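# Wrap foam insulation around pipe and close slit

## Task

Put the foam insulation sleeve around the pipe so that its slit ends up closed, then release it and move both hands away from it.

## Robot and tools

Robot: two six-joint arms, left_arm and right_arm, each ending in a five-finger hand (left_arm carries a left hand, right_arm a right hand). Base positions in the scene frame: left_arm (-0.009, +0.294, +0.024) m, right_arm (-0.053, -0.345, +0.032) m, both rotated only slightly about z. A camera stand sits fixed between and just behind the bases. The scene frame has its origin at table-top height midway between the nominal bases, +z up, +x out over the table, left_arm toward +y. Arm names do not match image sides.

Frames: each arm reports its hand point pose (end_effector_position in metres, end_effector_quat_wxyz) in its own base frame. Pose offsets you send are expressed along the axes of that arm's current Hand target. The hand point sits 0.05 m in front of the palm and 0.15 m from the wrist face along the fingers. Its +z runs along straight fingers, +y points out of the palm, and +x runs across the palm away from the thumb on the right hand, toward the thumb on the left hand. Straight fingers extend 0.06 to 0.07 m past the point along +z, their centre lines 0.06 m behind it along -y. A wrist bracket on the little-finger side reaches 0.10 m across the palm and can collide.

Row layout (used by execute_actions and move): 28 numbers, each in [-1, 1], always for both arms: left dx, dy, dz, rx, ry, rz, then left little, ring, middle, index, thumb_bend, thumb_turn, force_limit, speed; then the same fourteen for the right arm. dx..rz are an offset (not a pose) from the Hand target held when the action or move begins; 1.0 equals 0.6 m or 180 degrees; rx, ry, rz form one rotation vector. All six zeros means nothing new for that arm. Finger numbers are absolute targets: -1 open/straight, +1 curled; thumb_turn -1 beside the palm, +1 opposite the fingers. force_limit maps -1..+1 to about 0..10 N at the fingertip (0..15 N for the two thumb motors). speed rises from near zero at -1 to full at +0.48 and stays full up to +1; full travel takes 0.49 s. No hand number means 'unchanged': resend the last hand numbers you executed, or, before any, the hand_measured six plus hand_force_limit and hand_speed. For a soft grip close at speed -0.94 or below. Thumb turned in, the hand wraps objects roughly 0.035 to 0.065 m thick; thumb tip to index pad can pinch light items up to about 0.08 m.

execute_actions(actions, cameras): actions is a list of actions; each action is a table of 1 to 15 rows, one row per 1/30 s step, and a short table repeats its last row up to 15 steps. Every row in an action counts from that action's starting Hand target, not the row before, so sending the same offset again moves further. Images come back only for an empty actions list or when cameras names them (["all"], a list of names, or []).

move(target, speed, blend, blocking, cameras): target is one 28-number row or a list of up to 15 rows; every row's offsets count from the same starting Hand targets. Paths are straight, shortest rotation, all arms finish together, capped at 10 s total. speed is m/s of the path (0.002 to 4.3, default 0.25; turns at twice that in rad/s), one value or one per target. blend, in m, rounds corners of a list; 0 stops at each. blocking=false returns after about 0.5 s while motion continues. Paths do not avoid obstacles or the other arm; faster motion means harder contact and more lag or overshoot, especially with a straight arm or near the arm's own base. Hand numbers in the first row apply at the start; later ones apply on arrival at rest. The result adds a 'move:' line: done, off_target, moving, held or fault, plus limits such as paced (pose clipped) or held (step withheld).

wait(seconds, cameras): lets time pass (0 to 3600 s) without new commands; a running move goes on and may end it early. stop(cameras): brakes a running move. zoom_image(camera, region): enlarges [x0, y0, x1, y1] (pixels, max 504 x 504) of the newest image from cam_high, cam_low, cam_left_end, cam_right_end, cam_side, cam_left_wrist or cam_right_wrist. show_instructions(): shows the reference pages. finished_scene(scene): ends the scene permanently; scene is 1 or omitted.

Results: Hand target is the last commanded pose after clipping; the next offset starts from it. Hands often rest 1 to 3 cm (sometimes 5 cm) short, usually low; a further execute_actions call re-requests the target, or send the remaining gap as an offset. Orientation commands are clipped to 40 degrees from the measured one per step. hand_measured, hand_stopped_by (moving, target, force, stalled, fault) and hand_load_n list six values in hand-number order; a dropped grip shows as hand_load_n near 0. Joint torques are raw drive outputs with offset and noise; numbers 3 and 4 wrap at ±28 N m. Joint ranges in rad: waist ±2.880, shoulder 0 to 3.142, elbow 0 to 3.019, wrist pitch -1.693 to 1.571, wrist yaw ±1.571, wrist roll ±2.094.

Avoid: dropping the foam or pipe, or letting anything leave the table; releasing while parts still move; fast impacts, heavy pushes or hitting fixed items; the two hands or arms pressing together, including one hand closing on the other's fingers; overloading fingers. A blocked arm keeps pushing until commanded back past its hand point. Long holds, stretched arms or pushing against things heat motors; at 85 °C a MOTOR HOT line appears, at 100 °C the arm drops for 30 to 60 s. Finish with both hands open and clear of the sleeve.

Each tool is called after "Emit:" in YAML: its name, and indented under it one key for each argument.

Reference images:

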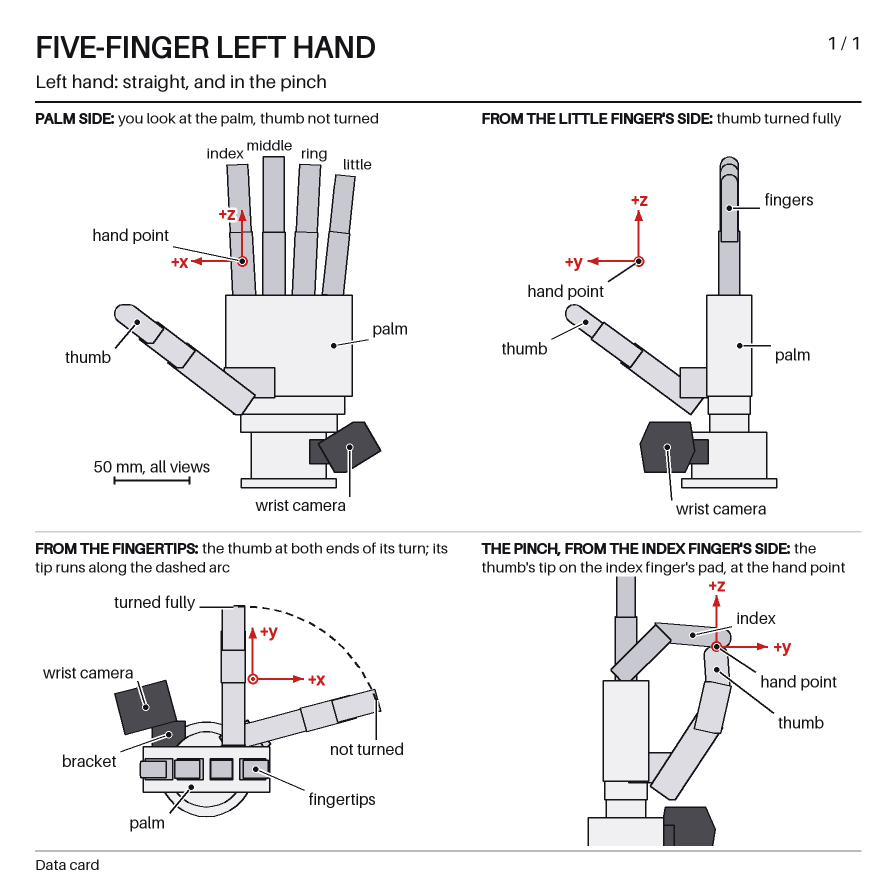

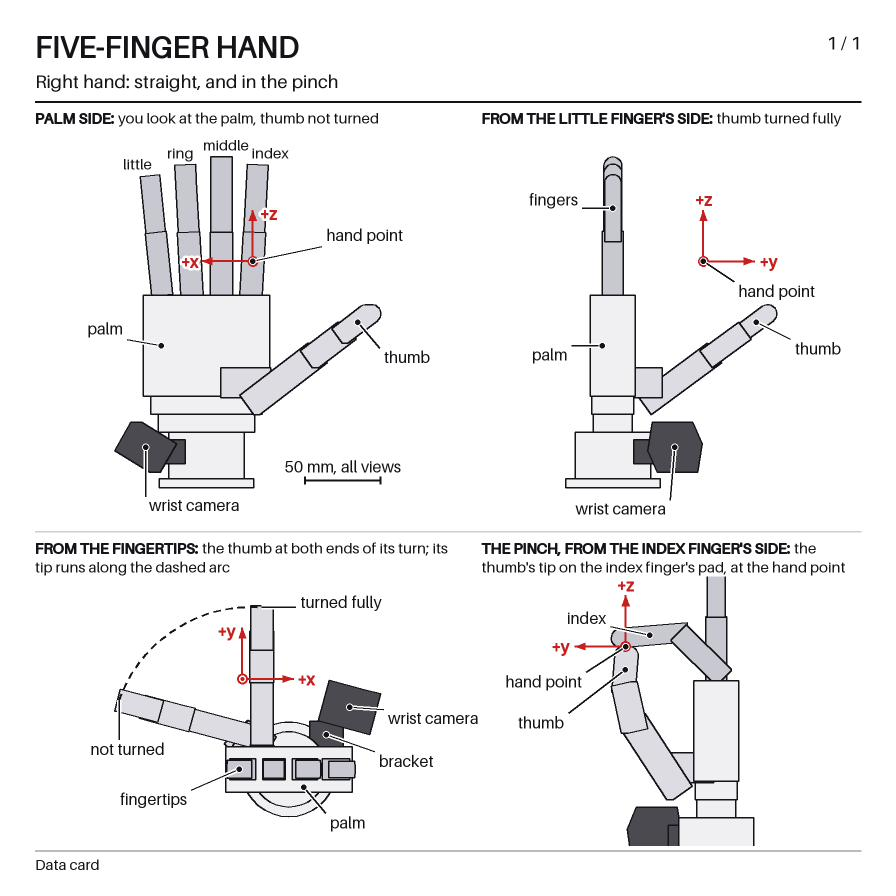

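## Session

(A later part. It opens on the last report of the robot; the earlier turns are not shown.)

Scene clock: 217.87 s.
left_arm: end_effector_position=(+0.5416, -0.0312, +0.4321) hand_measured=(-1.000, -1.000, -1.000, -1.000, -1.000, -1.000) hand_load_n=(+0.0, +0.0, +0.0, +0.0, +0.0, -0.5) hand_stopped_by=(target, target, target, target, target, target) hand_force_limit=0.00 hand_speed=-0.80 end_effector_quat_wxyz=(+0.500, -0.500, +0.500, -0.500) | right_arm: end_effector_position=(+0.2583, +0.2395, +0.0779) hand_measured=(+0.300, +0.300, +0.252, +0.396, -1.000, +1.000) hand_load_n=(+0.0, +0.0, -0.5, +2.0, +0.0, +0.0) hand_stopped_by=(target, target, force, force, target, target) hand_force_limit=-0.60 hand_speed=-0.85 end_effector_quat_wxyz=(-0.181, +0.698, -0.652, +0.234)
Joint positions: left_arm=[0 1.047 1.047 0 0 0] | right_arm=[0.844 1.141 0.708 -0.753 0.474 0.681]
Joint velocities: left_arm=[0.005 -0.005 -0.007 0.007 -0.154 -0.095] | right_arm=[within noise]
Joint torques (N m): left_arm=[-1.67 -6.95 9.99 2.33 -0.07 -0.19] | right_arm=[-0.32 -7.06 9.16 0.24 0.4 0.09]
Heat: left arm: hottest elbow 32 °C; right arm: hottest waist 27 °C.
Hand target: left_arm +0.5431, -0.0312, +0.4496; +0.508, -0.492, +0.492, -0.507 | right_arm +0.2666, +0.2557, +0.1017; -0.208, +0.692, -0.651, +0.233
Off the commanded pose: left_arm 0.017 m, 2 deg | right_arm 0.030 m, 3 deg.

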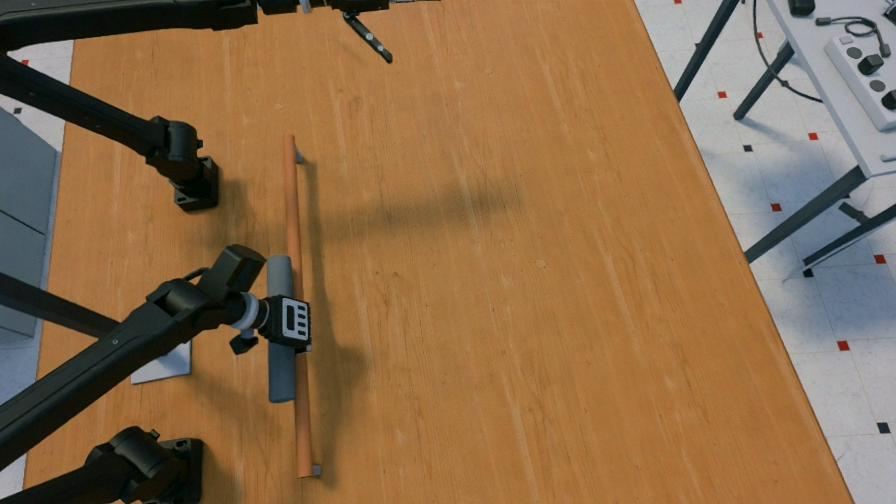

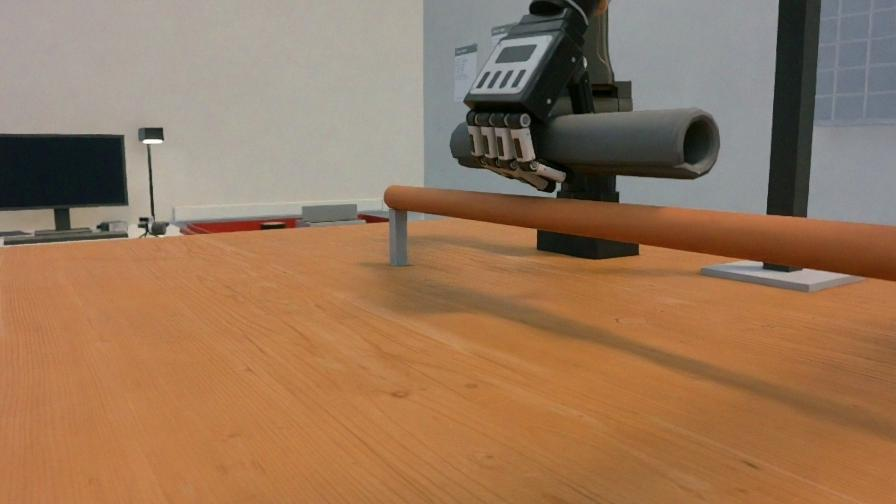

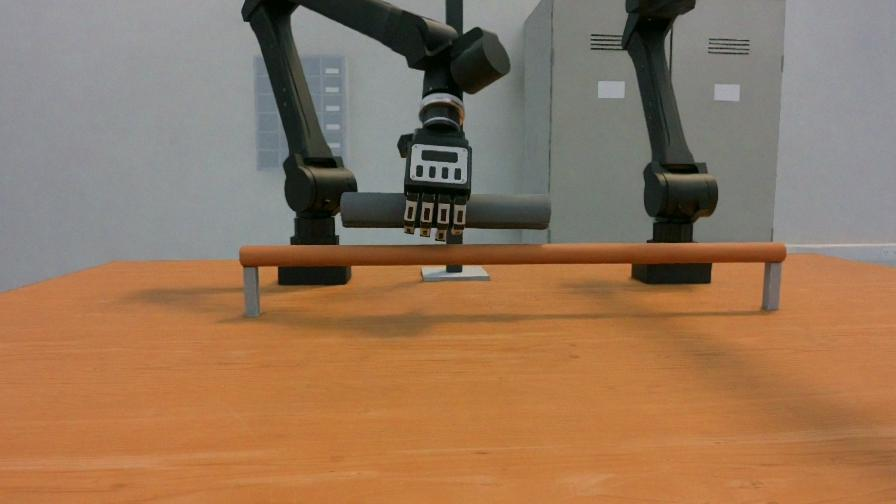

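Emit:
move:
  target:
    - [0,0,0,0,0,0,-1,-1,-1,-1,-1,-1,0,-0.8, 0,-0.0206,-0.0262,0,0,0,0.30,0.30,0.32,0.41,-1,1,-0.6,-0.85]
    - [0,0,0,0,0,0,-1,-1,-1,-1,-1,-1,0,-0.8, 0,-0.0468,-0.0055,0,0,0,0.30,0.30,0.32,0.41,-1,1,-0.6,-0.85]
    - [0,0,0,0,0,0,-1,-1,-1,-1,-1,-1,0,-0.8, 0,-0.0056,0.0469,0,0,0,0.30,0.30,0.32,0.41,-1,1,-0.6,-0.85]
  speed: 0.06
  cameras: ["cam_high","cam_left_end","cam_side"]

Emit:
zoom_image:
  camera: "cam_high"
  region: [220, 220, 380, 420]

Scene clock: 220.83 s.
left_arm: end_effector_position=(+0.5416, -0.0312, +0.4321) hand_measured=(-1.000, -1.000, -1.000, -1.000, -1.000, -1.000) hand_load_n=(+0.0, +0.0, +0.0, +0.0, +0.0, -0.5) hand_stopped_by=(target, target, target, target, target, target) hand_force_limit=0.00 hand_speed=-0.80 end_effector_quat_wxyz=(+0.500, -0.500, +0.500, -0.500) | right_arm: end_effector_position=(+0.2784, +0.2545, +0.0796) hand_measured=(+0.300, +0.300, +0.252, +0.396, -1.000, +1.000) hand_load_n=(+0.0, +0.0, +0.0, +2.0, +0.0, +0.0) hand_stopped_by=(target, target, force, force, target, target) hand_force_limit=-0.60 hand_speed=-0.85 end_effector_quat_wxyz=(-0.203, +0.696, -0.649, +0.232)
Joint positions: left_arm=[0 1.047 1.047 0 0 0] | right_arm=[0.826 1.179 0.73 -0.679 0.46 0.651]
Joint torques (N m): left_arm=[-1.85 -6.95 9.99 2.32 -0.07 -0.2] | right_arm=[-2.49 -5.6 6.56 1.01 0.19 -0.06]
Heat: left arm: hottest elbow 32 °C; right arm: hottest elbow 28 °C.
Hand target: left_arm +0.5431, -0.0312, +0.4496; +0.508, -0.492, +0.492, -0.507 | right_arm +0.2858, +0.2554, +0.0809; -0.208, +0.692, -0.651, +0.233
Off the commanded pose: left_arm 0.017 m, 2 deg | right_arm 0.008 m, 1 deg.
move: done

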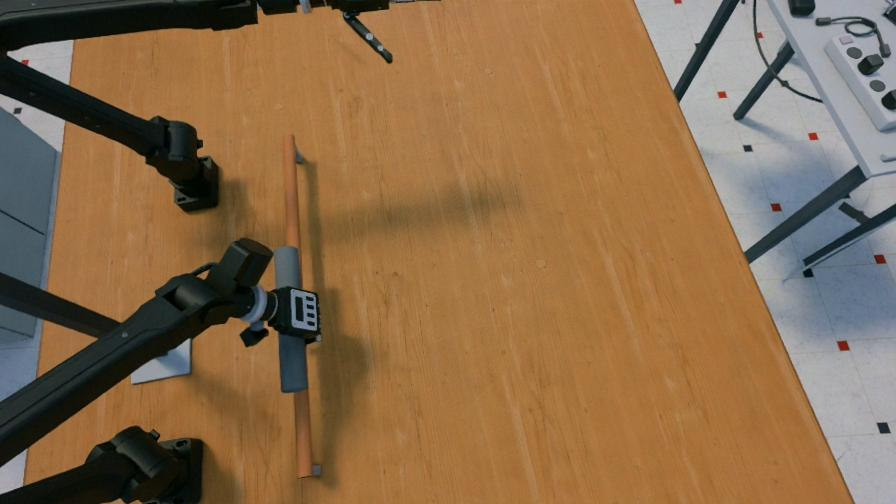

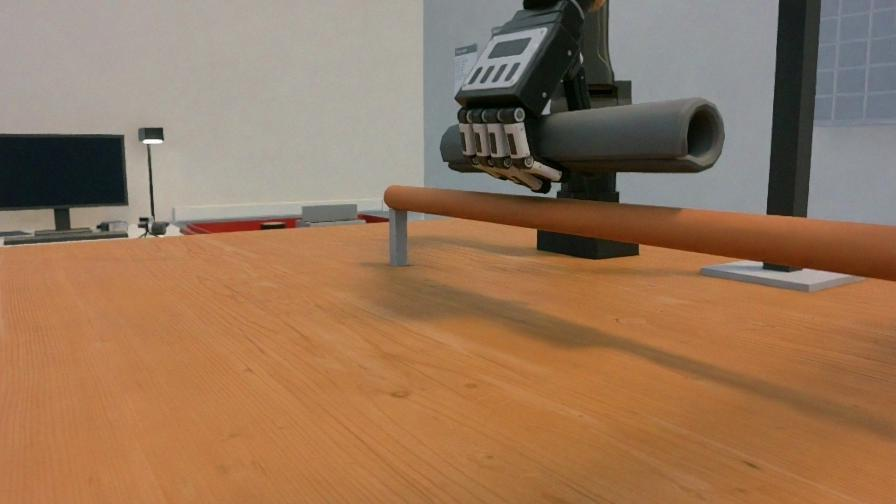

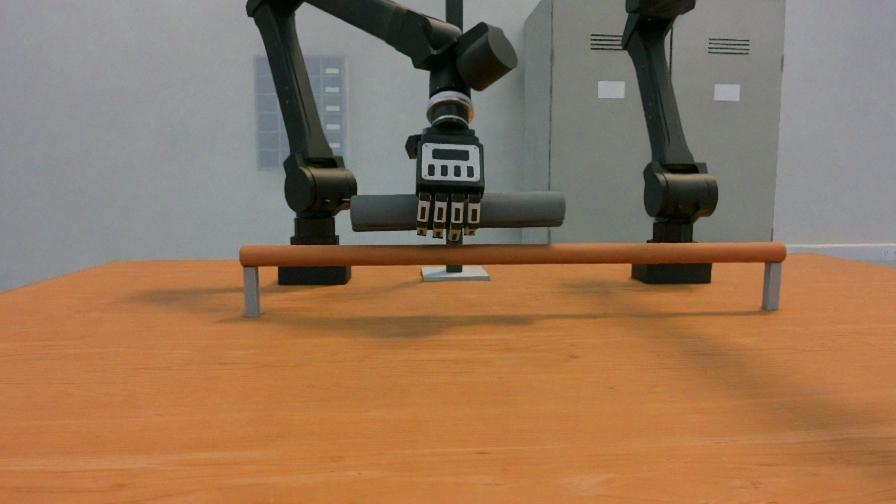

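Scaled by 2.520.

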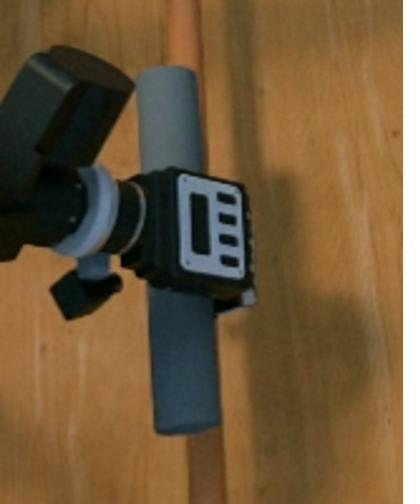

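Emit:
move:
  target:
    - [0,0,0,0,0,0,-1,-1,-1,-1,-1,-1,0,-0.8, 0,-0.0105,0.0083,0,0,0,0.30,0.30,0.32,0.41,-1,1,-0.6,-0.85]
    - [0,0,0,0,0,0,-1,-1,-1,-1,-1,-1,0,-0.8, 0,0.0106,0.0344,0,0,0,0.30,0.30,0.32,0.41,-1,1,-0.6,-0.85]
  speed: 0.03
  cameras: ["cam_high","cam_left_end","cam_side"]

Emit:
zoom_image:
  camera: "cam_high"
  region: [220, 220, 380, 420]

Emit:
zoom_image:
  camera: "cam_side"
  region: [310, 180, 590, 300]

Scene clock: 222.80 s.
left_arm: end_effector_position=(+0.5416, -0.0312, +0.4321) hand_measured=(-1.000, -1.000, -1.000, -1.000, -1.000, -1.000) hand_load_n=(+0.0, -0.5, -0.5, +0.0, +0.0, -0.5) hand_stopped_by=(target, target, target, target, target, target) hand_force_limit=0.00 hand_speed=-0.80 end_effector_quat_wxyz=(+0.500, -0.500, +0.500, -0.500) | right_arm: end_effector_position=(+0.2866, +0.2545, +0.0612) hand_measured=(+0.300, +0.300, +0.252, +0.396, -1.000, +1.000) hand_load_n=(+0.0, +0.0, +0.0, +2.0, +0.0, +0.0) hand_stopped_by=(target, target, force, force, target, target) hand_force_limit=-0.60 hand_speed=-0.85 end_effector_quat_wxyz=(-0.205, +0.694, -0.649, +0.232)
Joint positions: left_arm=[0 1.047 1.047 0 0 0] | right_arm=[0.807 1.22 0.706 -0.601 0.452 0.633]
Joint torques (N m): left_arm=[-1.79 -7.06 9.88 2.32 -0.08 -0.21] | right_arm=[-2.32 -6.01 6.22 1.35 0.19 -0.07]
Heat: left arm: hottest elbow 32 °C; right arm: hottest elbow 28 °C.
Hand target: left_arm +0.5431, -0.0312, +0.4496; +0.508, -0.492, +0.492, -0.507 | right_arm +0.2930, +0.2547, +0.0606; -0.208, +0.692, -0.651, +0.233
Off the commanded pose: left_arm 0.017 m, 2 deg | right_arm 0.006 m, 0 deg.
move: done

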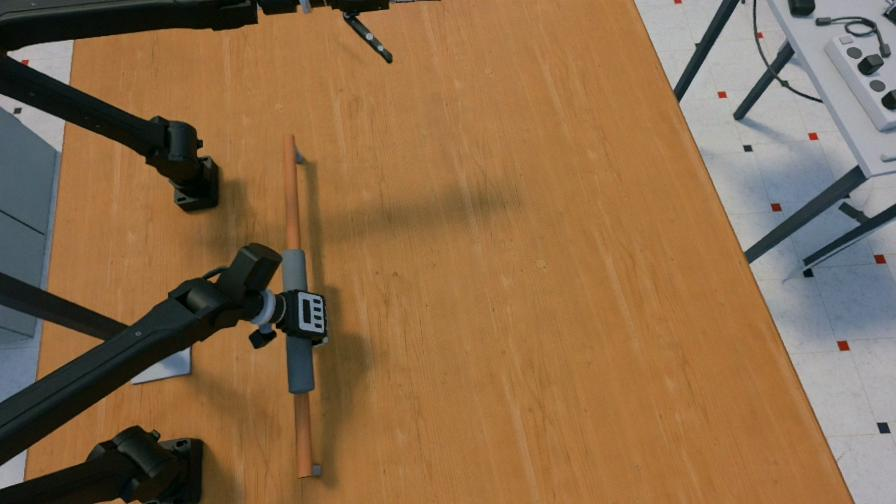

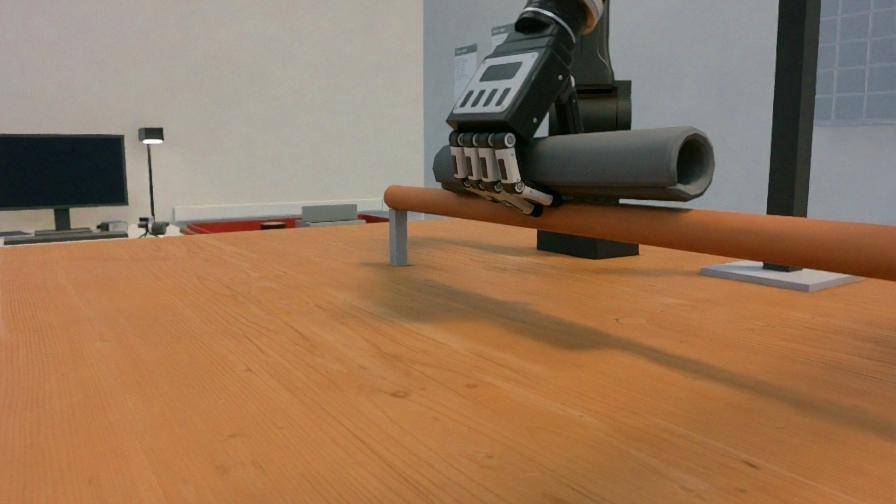

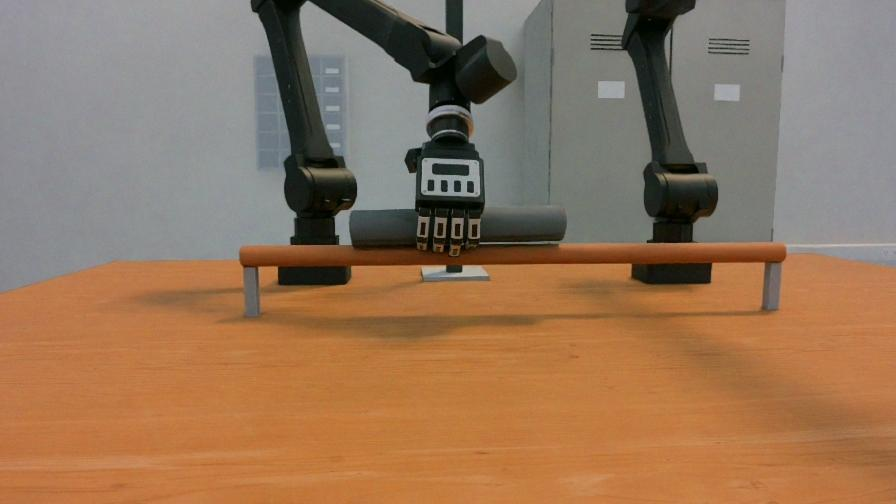

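Scaled by 2.520.

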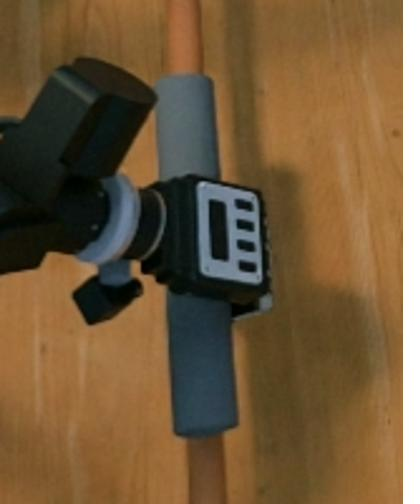

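Scaled by 1.800.

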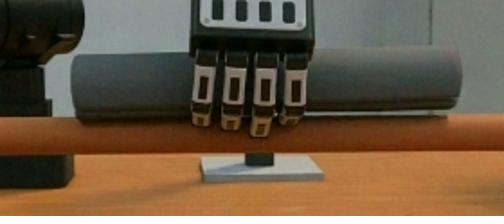

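Emit:
move:
  target:
    - [0,0,0,0,0,0,-1,-1,-1,-1,-1,-1,0,-0.8, 0,0.0052,0.0065,0,0,0,0.30,0.30,0.32,0.41,-1,1,-0.6,-0.85]
    - [0,0,0,0,0,0,-1,-1,-1,-1,-1,-1,0,-0.8, 0,0.0052,0.0065,0,0,0,0.22,0.22,0.19,0.33,-1,1,-0.6,-0.85]
  speed: 0.03
  cameras: ["cam_high","cam_left_end","cam_right_end","cam_side"]

Emit:
zoom_image:
  camera: "cam_high"
  region: [220, 220, 380, 420]

Emit:
zoom_image:
  camera: "cam_side"
  region: [310, 180, 590, 300]

Scene clock: 224.70 s.
left_arm: end_effector_position=(+0.5416, -0.0312, +0.4321) hand_measured=(-1.000, -1.000, -1.000, -1.000, -1.000, -1.000) hand_load_n=(+0.0, +0.0, +0.0, +0.0, +0.0, +0.0) hand_stopped_by=(target, target, target, target, target, target) hand_force_limit=0.00 hand_speed=-0.80 end_effector_quat_wxyz=(+0.500, -0.500, +0.500, -0.500) | right_arm: end_effector_position=(+0.2864, +0.2542, +0.0559) hand_measured=(+0.220, +0.220, +0.190, +0.330, -1.000, +1.000) hand_load_n=(+0.0, +0.0, +0.0, +0.5, +0.0, +0.0) hand_stopped_by=(target, target, target, target, target, target) hand_force_limit=-0.60 hand_speed=-0.85 end_effector_quat_wxyz=(-0.205, +0.694, -0.649, +0.232)
Joint positions: left_arm=[0 1.047 1.047 0 0 0] | right_arm=[0.807 1.228 0.696 -0.583 0.452 0.633]
Joint torques (N m): left_arm=[-1.73 -7.18 9.91 2.36 -0.06 -0.19] | right_arm=[-2.32 -6.24 6.39 1.17 0.19 -0.02]
Heat: left arm: hottest elbow 32 °C; right arm: hottest elbow 28 °C.
Hand target: left_arm +0.5431, -0.0312, +0.4496; +0.508, -0.492, +0.492, -0.507 | right_arm +0.2929, +0.2544, +0.0556; -0.208, +0.692, -0.651, +0.233
Off the commanded pose: left_arm 0.017 m, 2 deg | right_arm 0.006 m, 0 deg.
move: done

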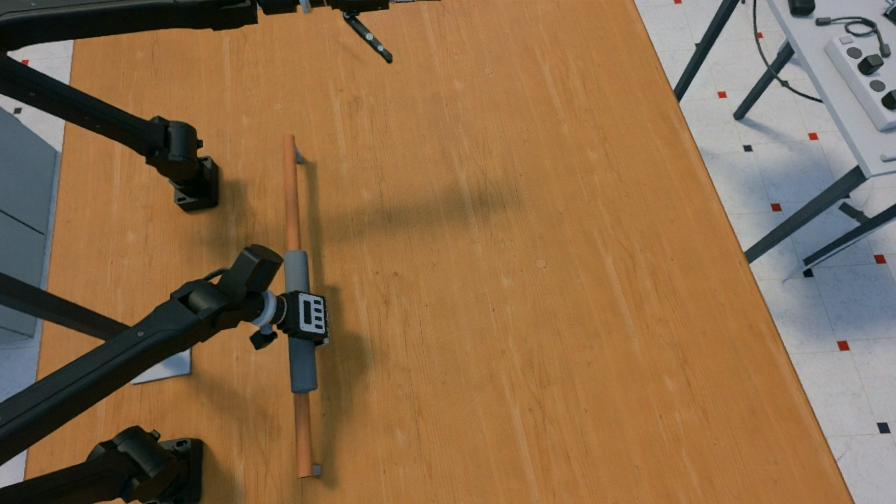

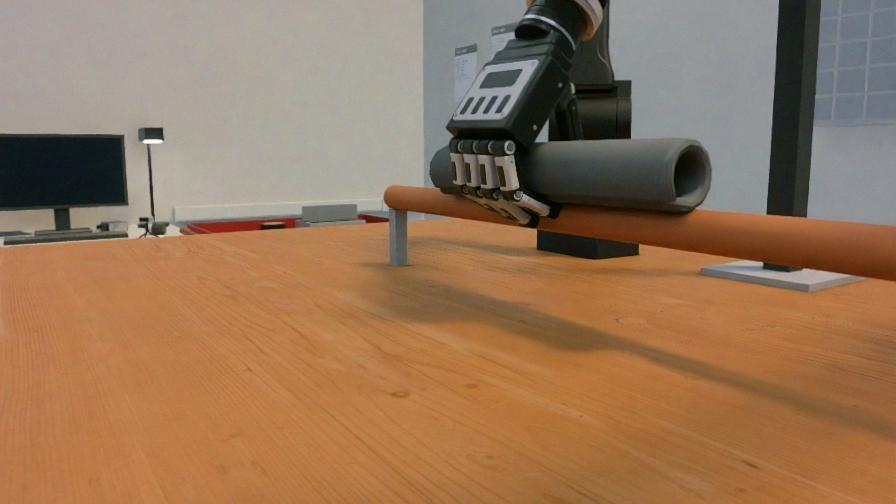

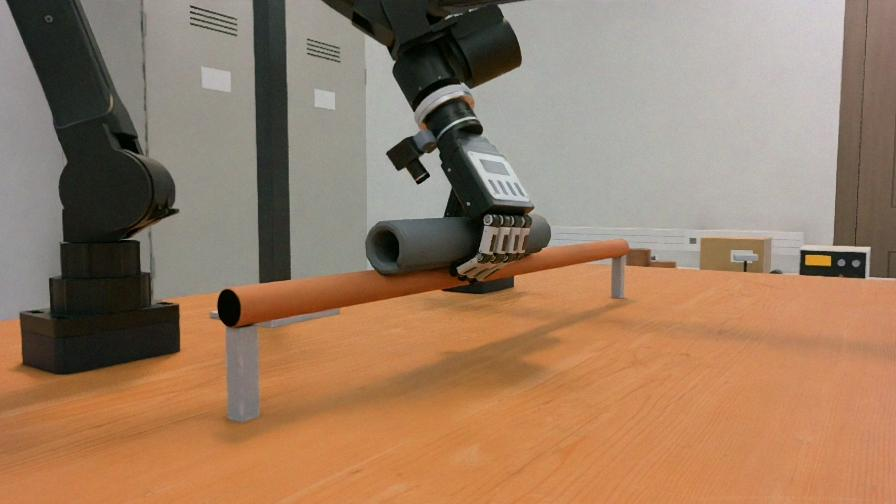

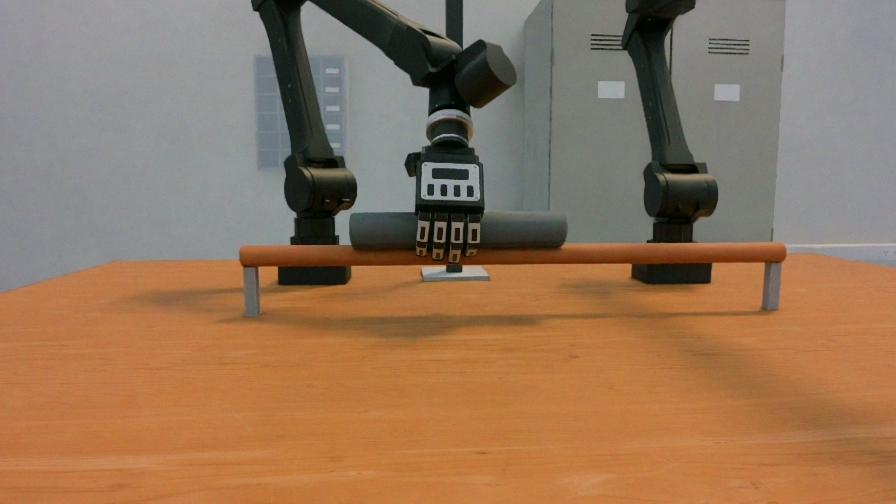

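Scaled by 2.520.

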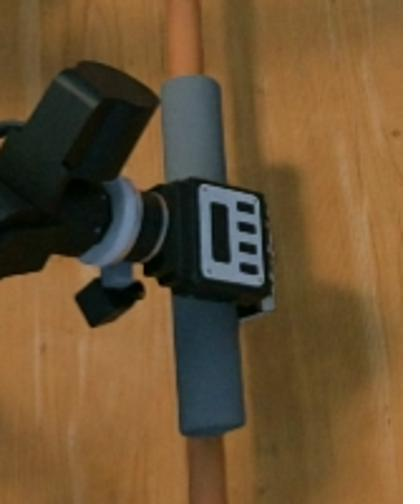

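Scaled by 1.800.

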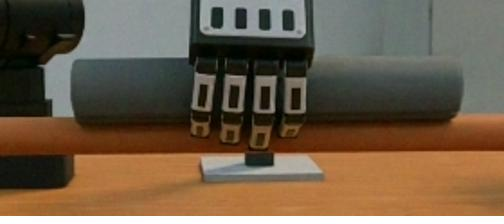

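Emit:
zoom_image:
  camera: "cam_left_end"
  region: [630, 120, 730, 230]

Emit:
zoom_image:
  camera: "cam_right_end"
  region: [350, 205, 450, 285]

Scaled by 4.582.

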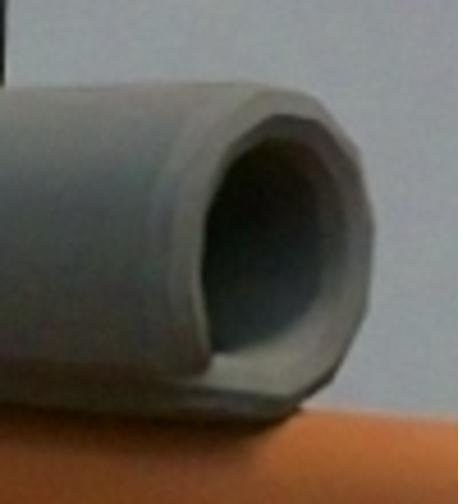

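Scaled by 5.040.

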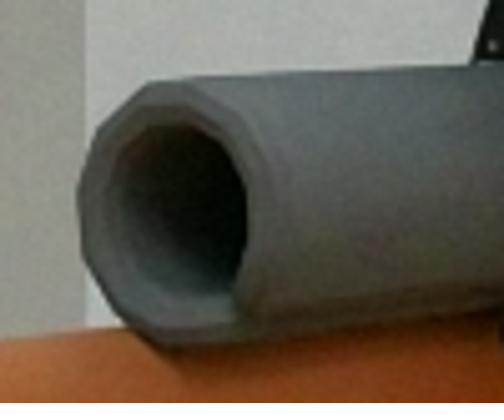

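Emit:
move:
  target: [0,0,0,0,0,0,-1,-1,-1,-1,-1,-1,0,-0.8, 0,-0.0069,0.0182,0,0,0,0.22,0.22,0.19,0.33,-1,1,-0.6,-0.85]
  speed: 0.02
  cameras: ["cam_high","cam_left_end","cam_right_end","cam_side"]

Emit:
zoom_image:
  camera: "cam_high"
  region: [220, 220, 380, 420]

Emit:
zoom_image:
  camera: "cam_left_end"
  region: [630, 120, 730, 230]

Emit:
zoom_image:
  camera: "cam_right_end"
  region: [350, 205, 450, 285]

Scene clock: 226.17 s.
left_arm: end_effector_position=(+0.5416, -0.0312, +0.4321) hand_measured=(-1.000, -1.000, -1.000, -1.000, -1.000, -1.000) hand_load_n=(+0.0, -0.5, +0.0, +0.0, +0.0, +0.0) hand_stopped_by=(target, target, target, target, target, target) hand_force_limit=0.00 hand_speed=-0.80 end_effector_quat_wxyz=(+0.500, -0.500, +0.500, -0.500) | right_arm: end_effector_position=(+0.2941, +0.2530, +0.0475) hand_measured=(+0.220, +0.220, +0.190, +0.330, -1.000, +1.000) hand_load_n=(+0.0, +0.0, -0.5, +0.0, +0.0, +0.5) hand_stopped_by=(target, target, target, target, target, target) hand_force_limit=-0.60 hand_speed=-0.85 end_effector_quat_wxyz=(-0.203, +0.696, -0.649, +0.232)
Joint positions: left_arm=[0 1.047 1.047 0 0 0] | right_arm=[0.787 1.258 0.696 -0.55 0.443 0.613]
Joint torques (N m): left_arm=[-1.67 -7.12 9.98 2.33 -0.06 -0.19] | right_arm=[-2.61 -6.18 6.46 1.22 0.19 -0.09]
Heat: left arm: hottest elbow 32 °C; right arm: hottest elbow 28 °C.
Hand target: left_arm +0.5431, -0.0312, +0.4496; +0.508, -0.492, +0.492, -0.507 | right_arm +0.3027, +0.2545, +0.0492; -0.208, +0.692, -0.651, +0.233
Off the commanded pose: left_arm 0.017 m, 2 deg | right_arm 0.009 m, 1 deg.
move: done

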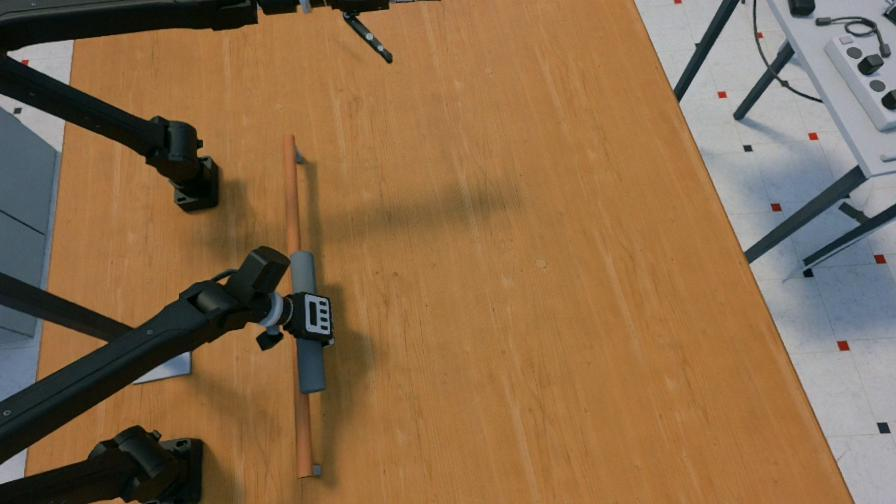

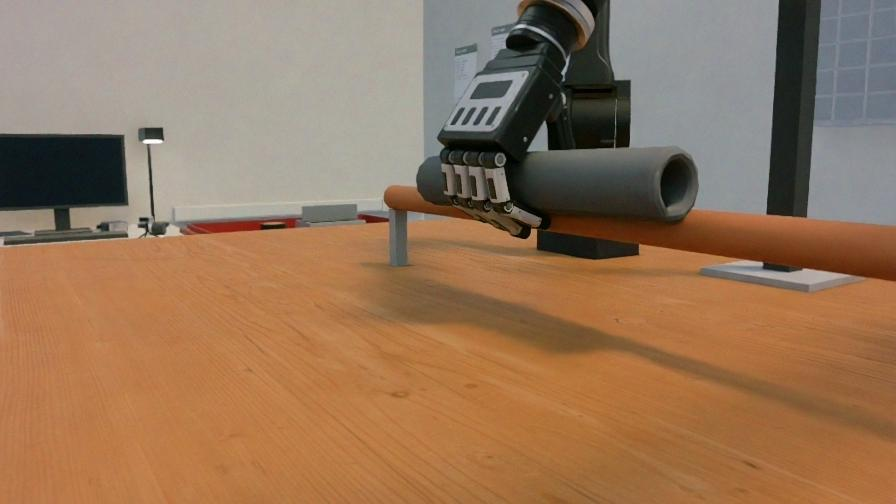

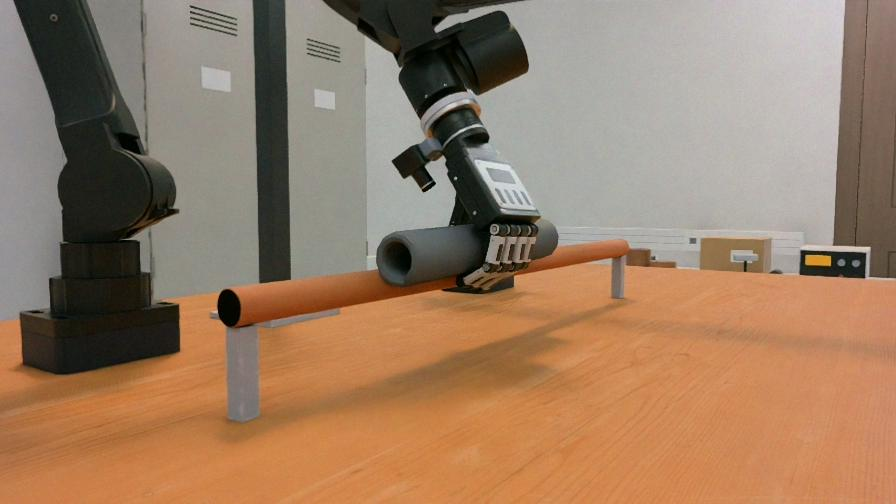

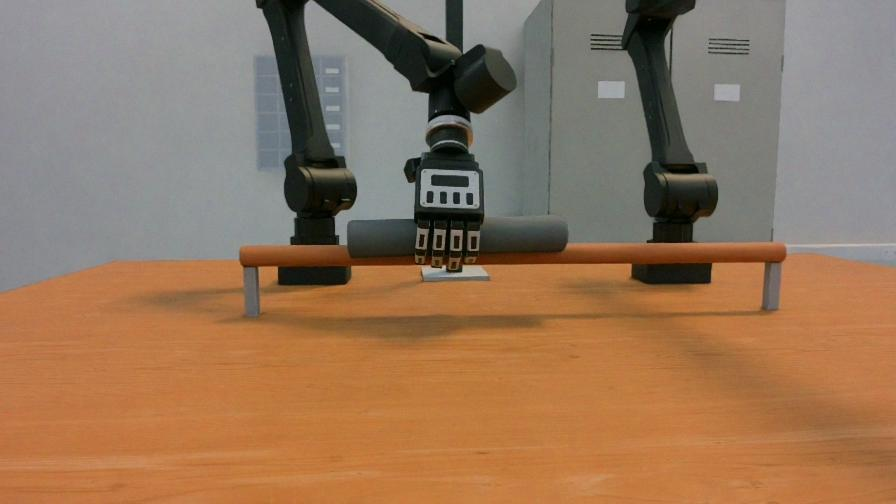

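Scaled by 2.520.

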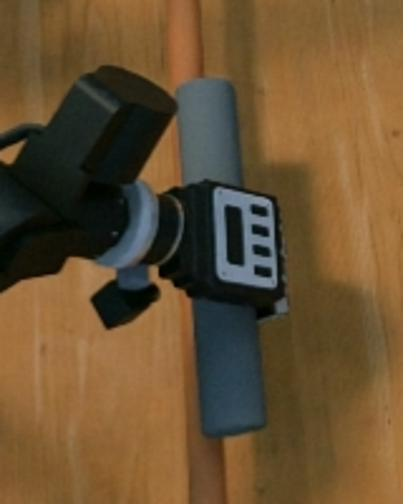

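Scaled by 4.582.

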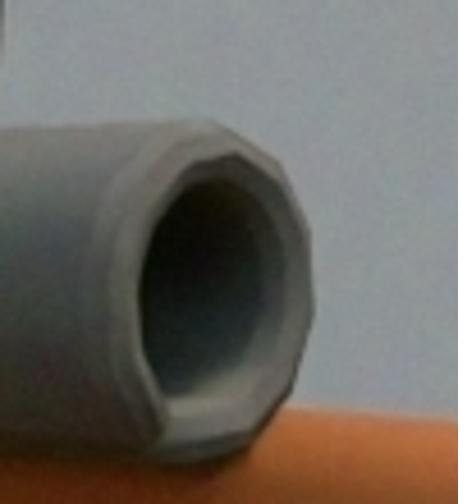

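Scaled by 5.040.

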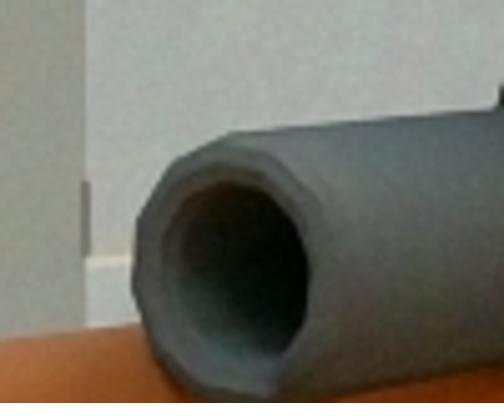

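Emit:
move:
  target: [0,0,0,0,0,0,-1,-1,-1,-1,-1,-1,0,-0.8, 0,0,0,0,0,0,0.29,0.29,0.34,0.43,-1,1,-0.6,-0.85]
  cameras: ["cam_high","cam_left_end","cam_right_end","cam_side"]

Emit:
zoom_image:
  camera: "cam_high"
  region: [220, 220, 380, 420]

Emit:
zoom_image:
  camera: "cam_left_end"
  region: [630, 120, 730, 230]

Emit:
zoom_image:
  camera: "cam_right_end"
  region: [350, 205, 450, 285]

Scene clock: 227.30 s.
left_arm: end_effector_position=(+0.5416, -0.0312, +0.4321) hand_measured=(-1.000, -1.000, -1.000, -1.000, -1.000, -1.000) hand_load_n=(+0.0, +0.0, +0.0, +0.0, +0.0, -0.5) hand_stopped_by=(target, target, target, target, target, target) hand_force_limit=0.00 hand_speed=-0.80 end_effector_quat_wxyz=(+0.500, -0.500, +0.500, -0.500) | right_arm: end_effector_position=(+0.2941, +0.2529, +0.0475) hand_measured=(+0.290, +0.290, +0.340, +0.430, -1.000, +1.000) hand_load_n=(+0.5, +0.0, +0.0, +0.5, +0.0, +0.0) hand_stopped_by=(target, target, target, target, target, target) hand_force_limit=-0.60 hand_speed=-0.85 end_effector_quat_wxyz=(-0.203, +0.696, -0.649, +0.232)
Joint positions: left_arm=[0 1.047 1.047 0 0 0] | right_arm=[0.787 1.258 0.696 -0.55 0.443 0.612]
Joint torques (N m): left_arm=[-1.79 -7.12 9.94 2.36 -0.07 -0.18] | right_arm=[-2.32 -6.12 6.6 1.33 0.2 -0.06]
Heat: left arm: hottest elbow 32 °C; right arm: hottest elbow 28 °C.
Hand target: left_arm +0.5431, -0.0312, +0.4496; +0.508, -0.492, +0.492, -0.507 | right_arm +0.3027, +0.2545, +0.0492; -0.208, +0.692, -0.651, +0.233
Off the commanded pose: left_arm 0.017 m, 2 deg | right_arm 0.009 m, 1 deg.
move: done

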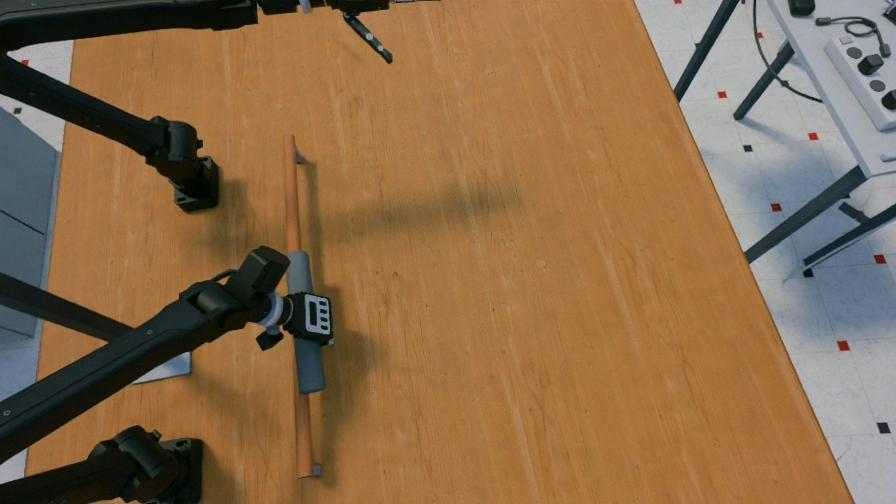

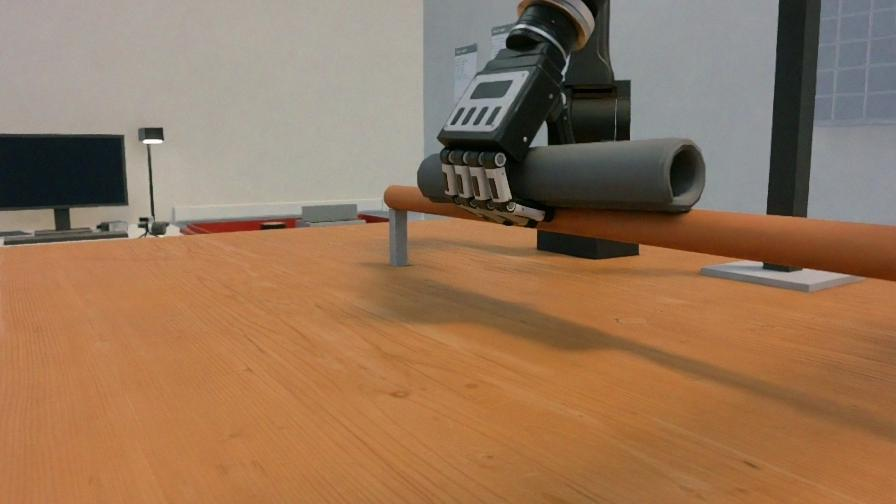

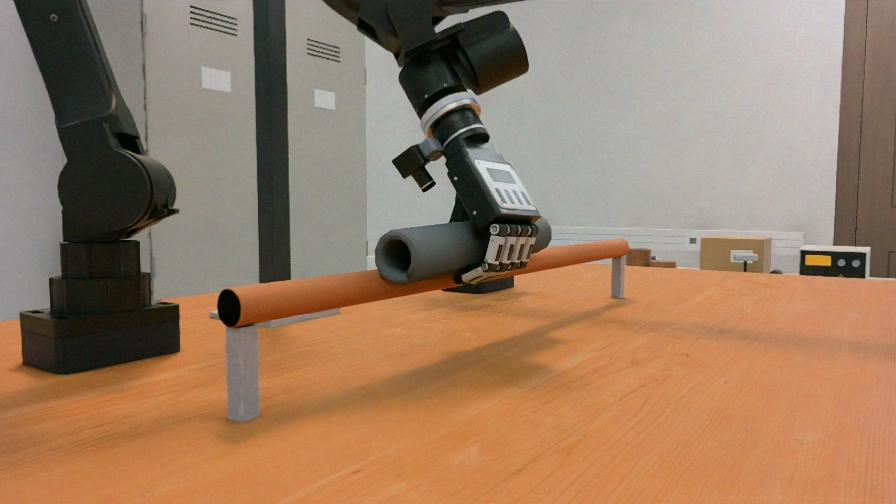

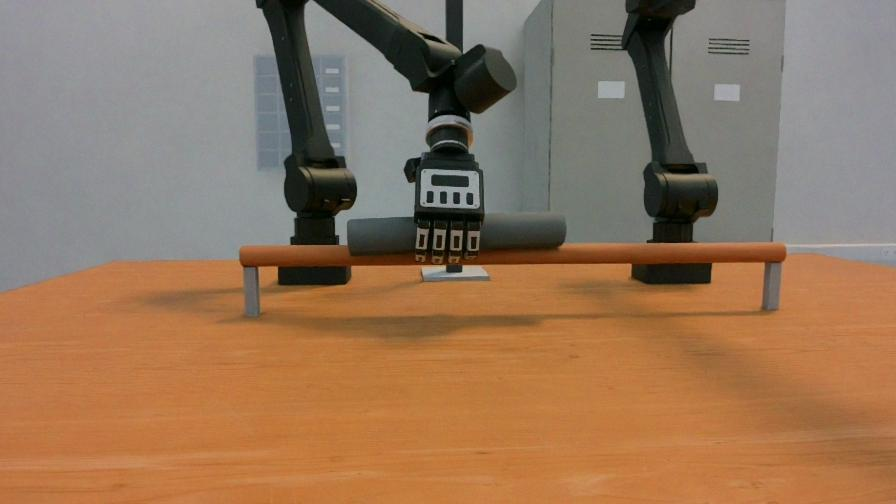

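Scaled by 2.520.

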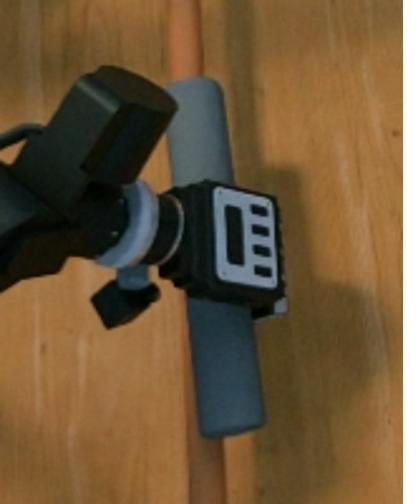

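Scaled by 4.582.

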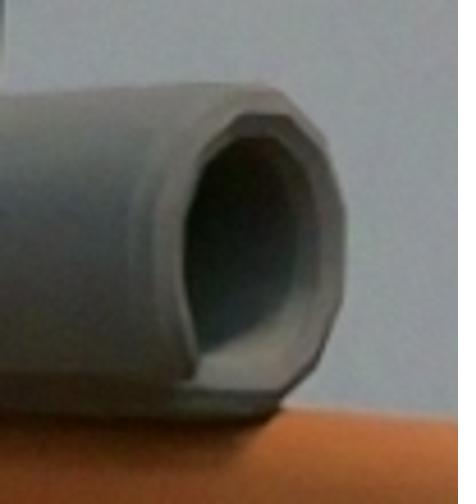

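Scaled by 5.040.

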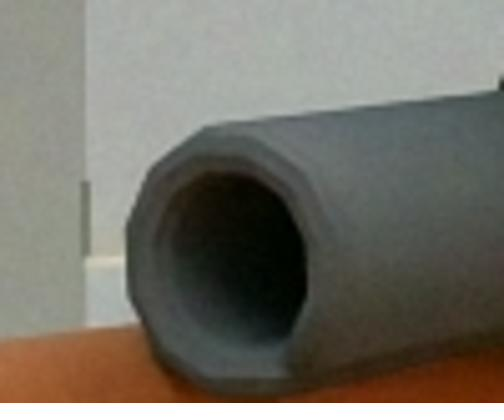

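Emit:
move:
  target: [0,0,0,0,0,0,-1,-1,-1,-1,-1,-1,0,-0.8, 0,0,0,0,0,0,0.40,0.40,0.42,0.50,-1,1,-0.6,-0.85]
  cameras: ["cam_high","cam_side"]

Scene clock: 229.10 s.
left_arm: end_effector_position=(+0.5416, -0.0312, +0.4321) hand_measured=(-1.000, -1.000, -1.000, -1.000, -1.000, -1.000) hand_load_n=(+0.0, -0.5, +0.0, +0.0, +0.0, -0.5) hand_stopped_by=(target, target, target, target, target, target) hand_force_limit=0.00 hand_speed=-0.80 end_effector_quat_wxyz=(+0.500, -0.500, +0.500, -0.500) | right_arm: end_effector_position=(+0.2945, +0.2529, +0.0476) hand_measured=(+0.400, +0.400, +0.420, +0.484, -1.000, +1.000) hand_load_n=(+0.5, +0.0, +0.0, +2.0, +0.0, +0.5) hand_stopped_by=(target, target, target, force, target, target) hand_force_limit=-0.60 hand_speed=-0.85 end_effector_quat_wxyz=(-0.203, +0.695, -0.649, +0.232)
Joint positions: left_arm=[0 1.047 1.047 0 0 0] | right_arm=[0.786 1.258 0.696 -0.549 0.443 0.612]
Joint torques (N m): left_arm=[-1.9 -6.89 9.94 2.26 -0.07 -0.22] | right_arm=[-2.49 -6.3 6.53 1.14 0.18 -0.03]
Heat: left arm: hottest elbow 32 °C; right arm: hottest elbow 28 °C.
Hand target: left_arm +0.5431, -0.0312, +0.4496; +0.508, -0.492, +0.492, -0.507 | right_arm +0.3027, +0.2545, +0.0493; -0.208, +0.692, -0.651, +0.233
Off the commanded pose: left_arm 0.017 m, 2 deg | right_arm 0.008 m, 1 deg.
move: done

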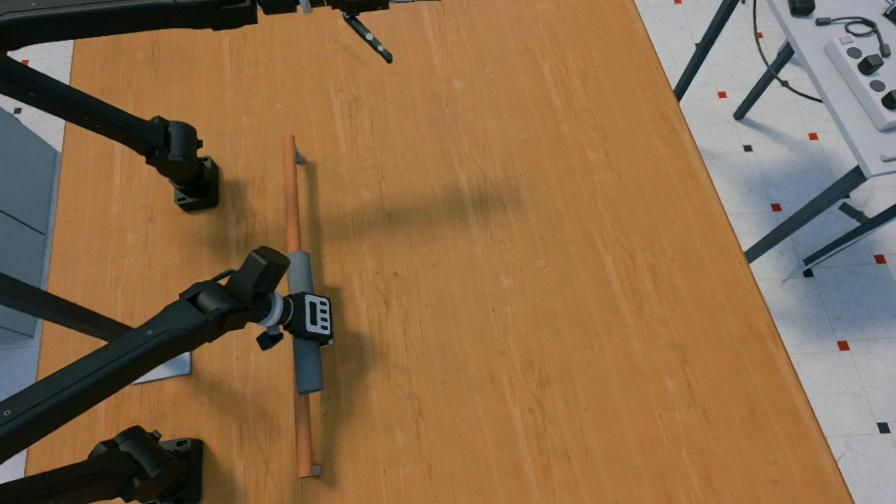

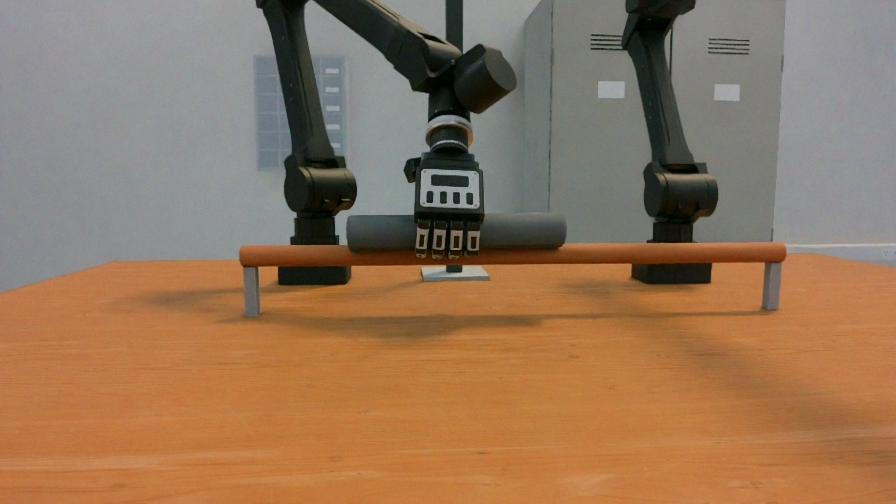

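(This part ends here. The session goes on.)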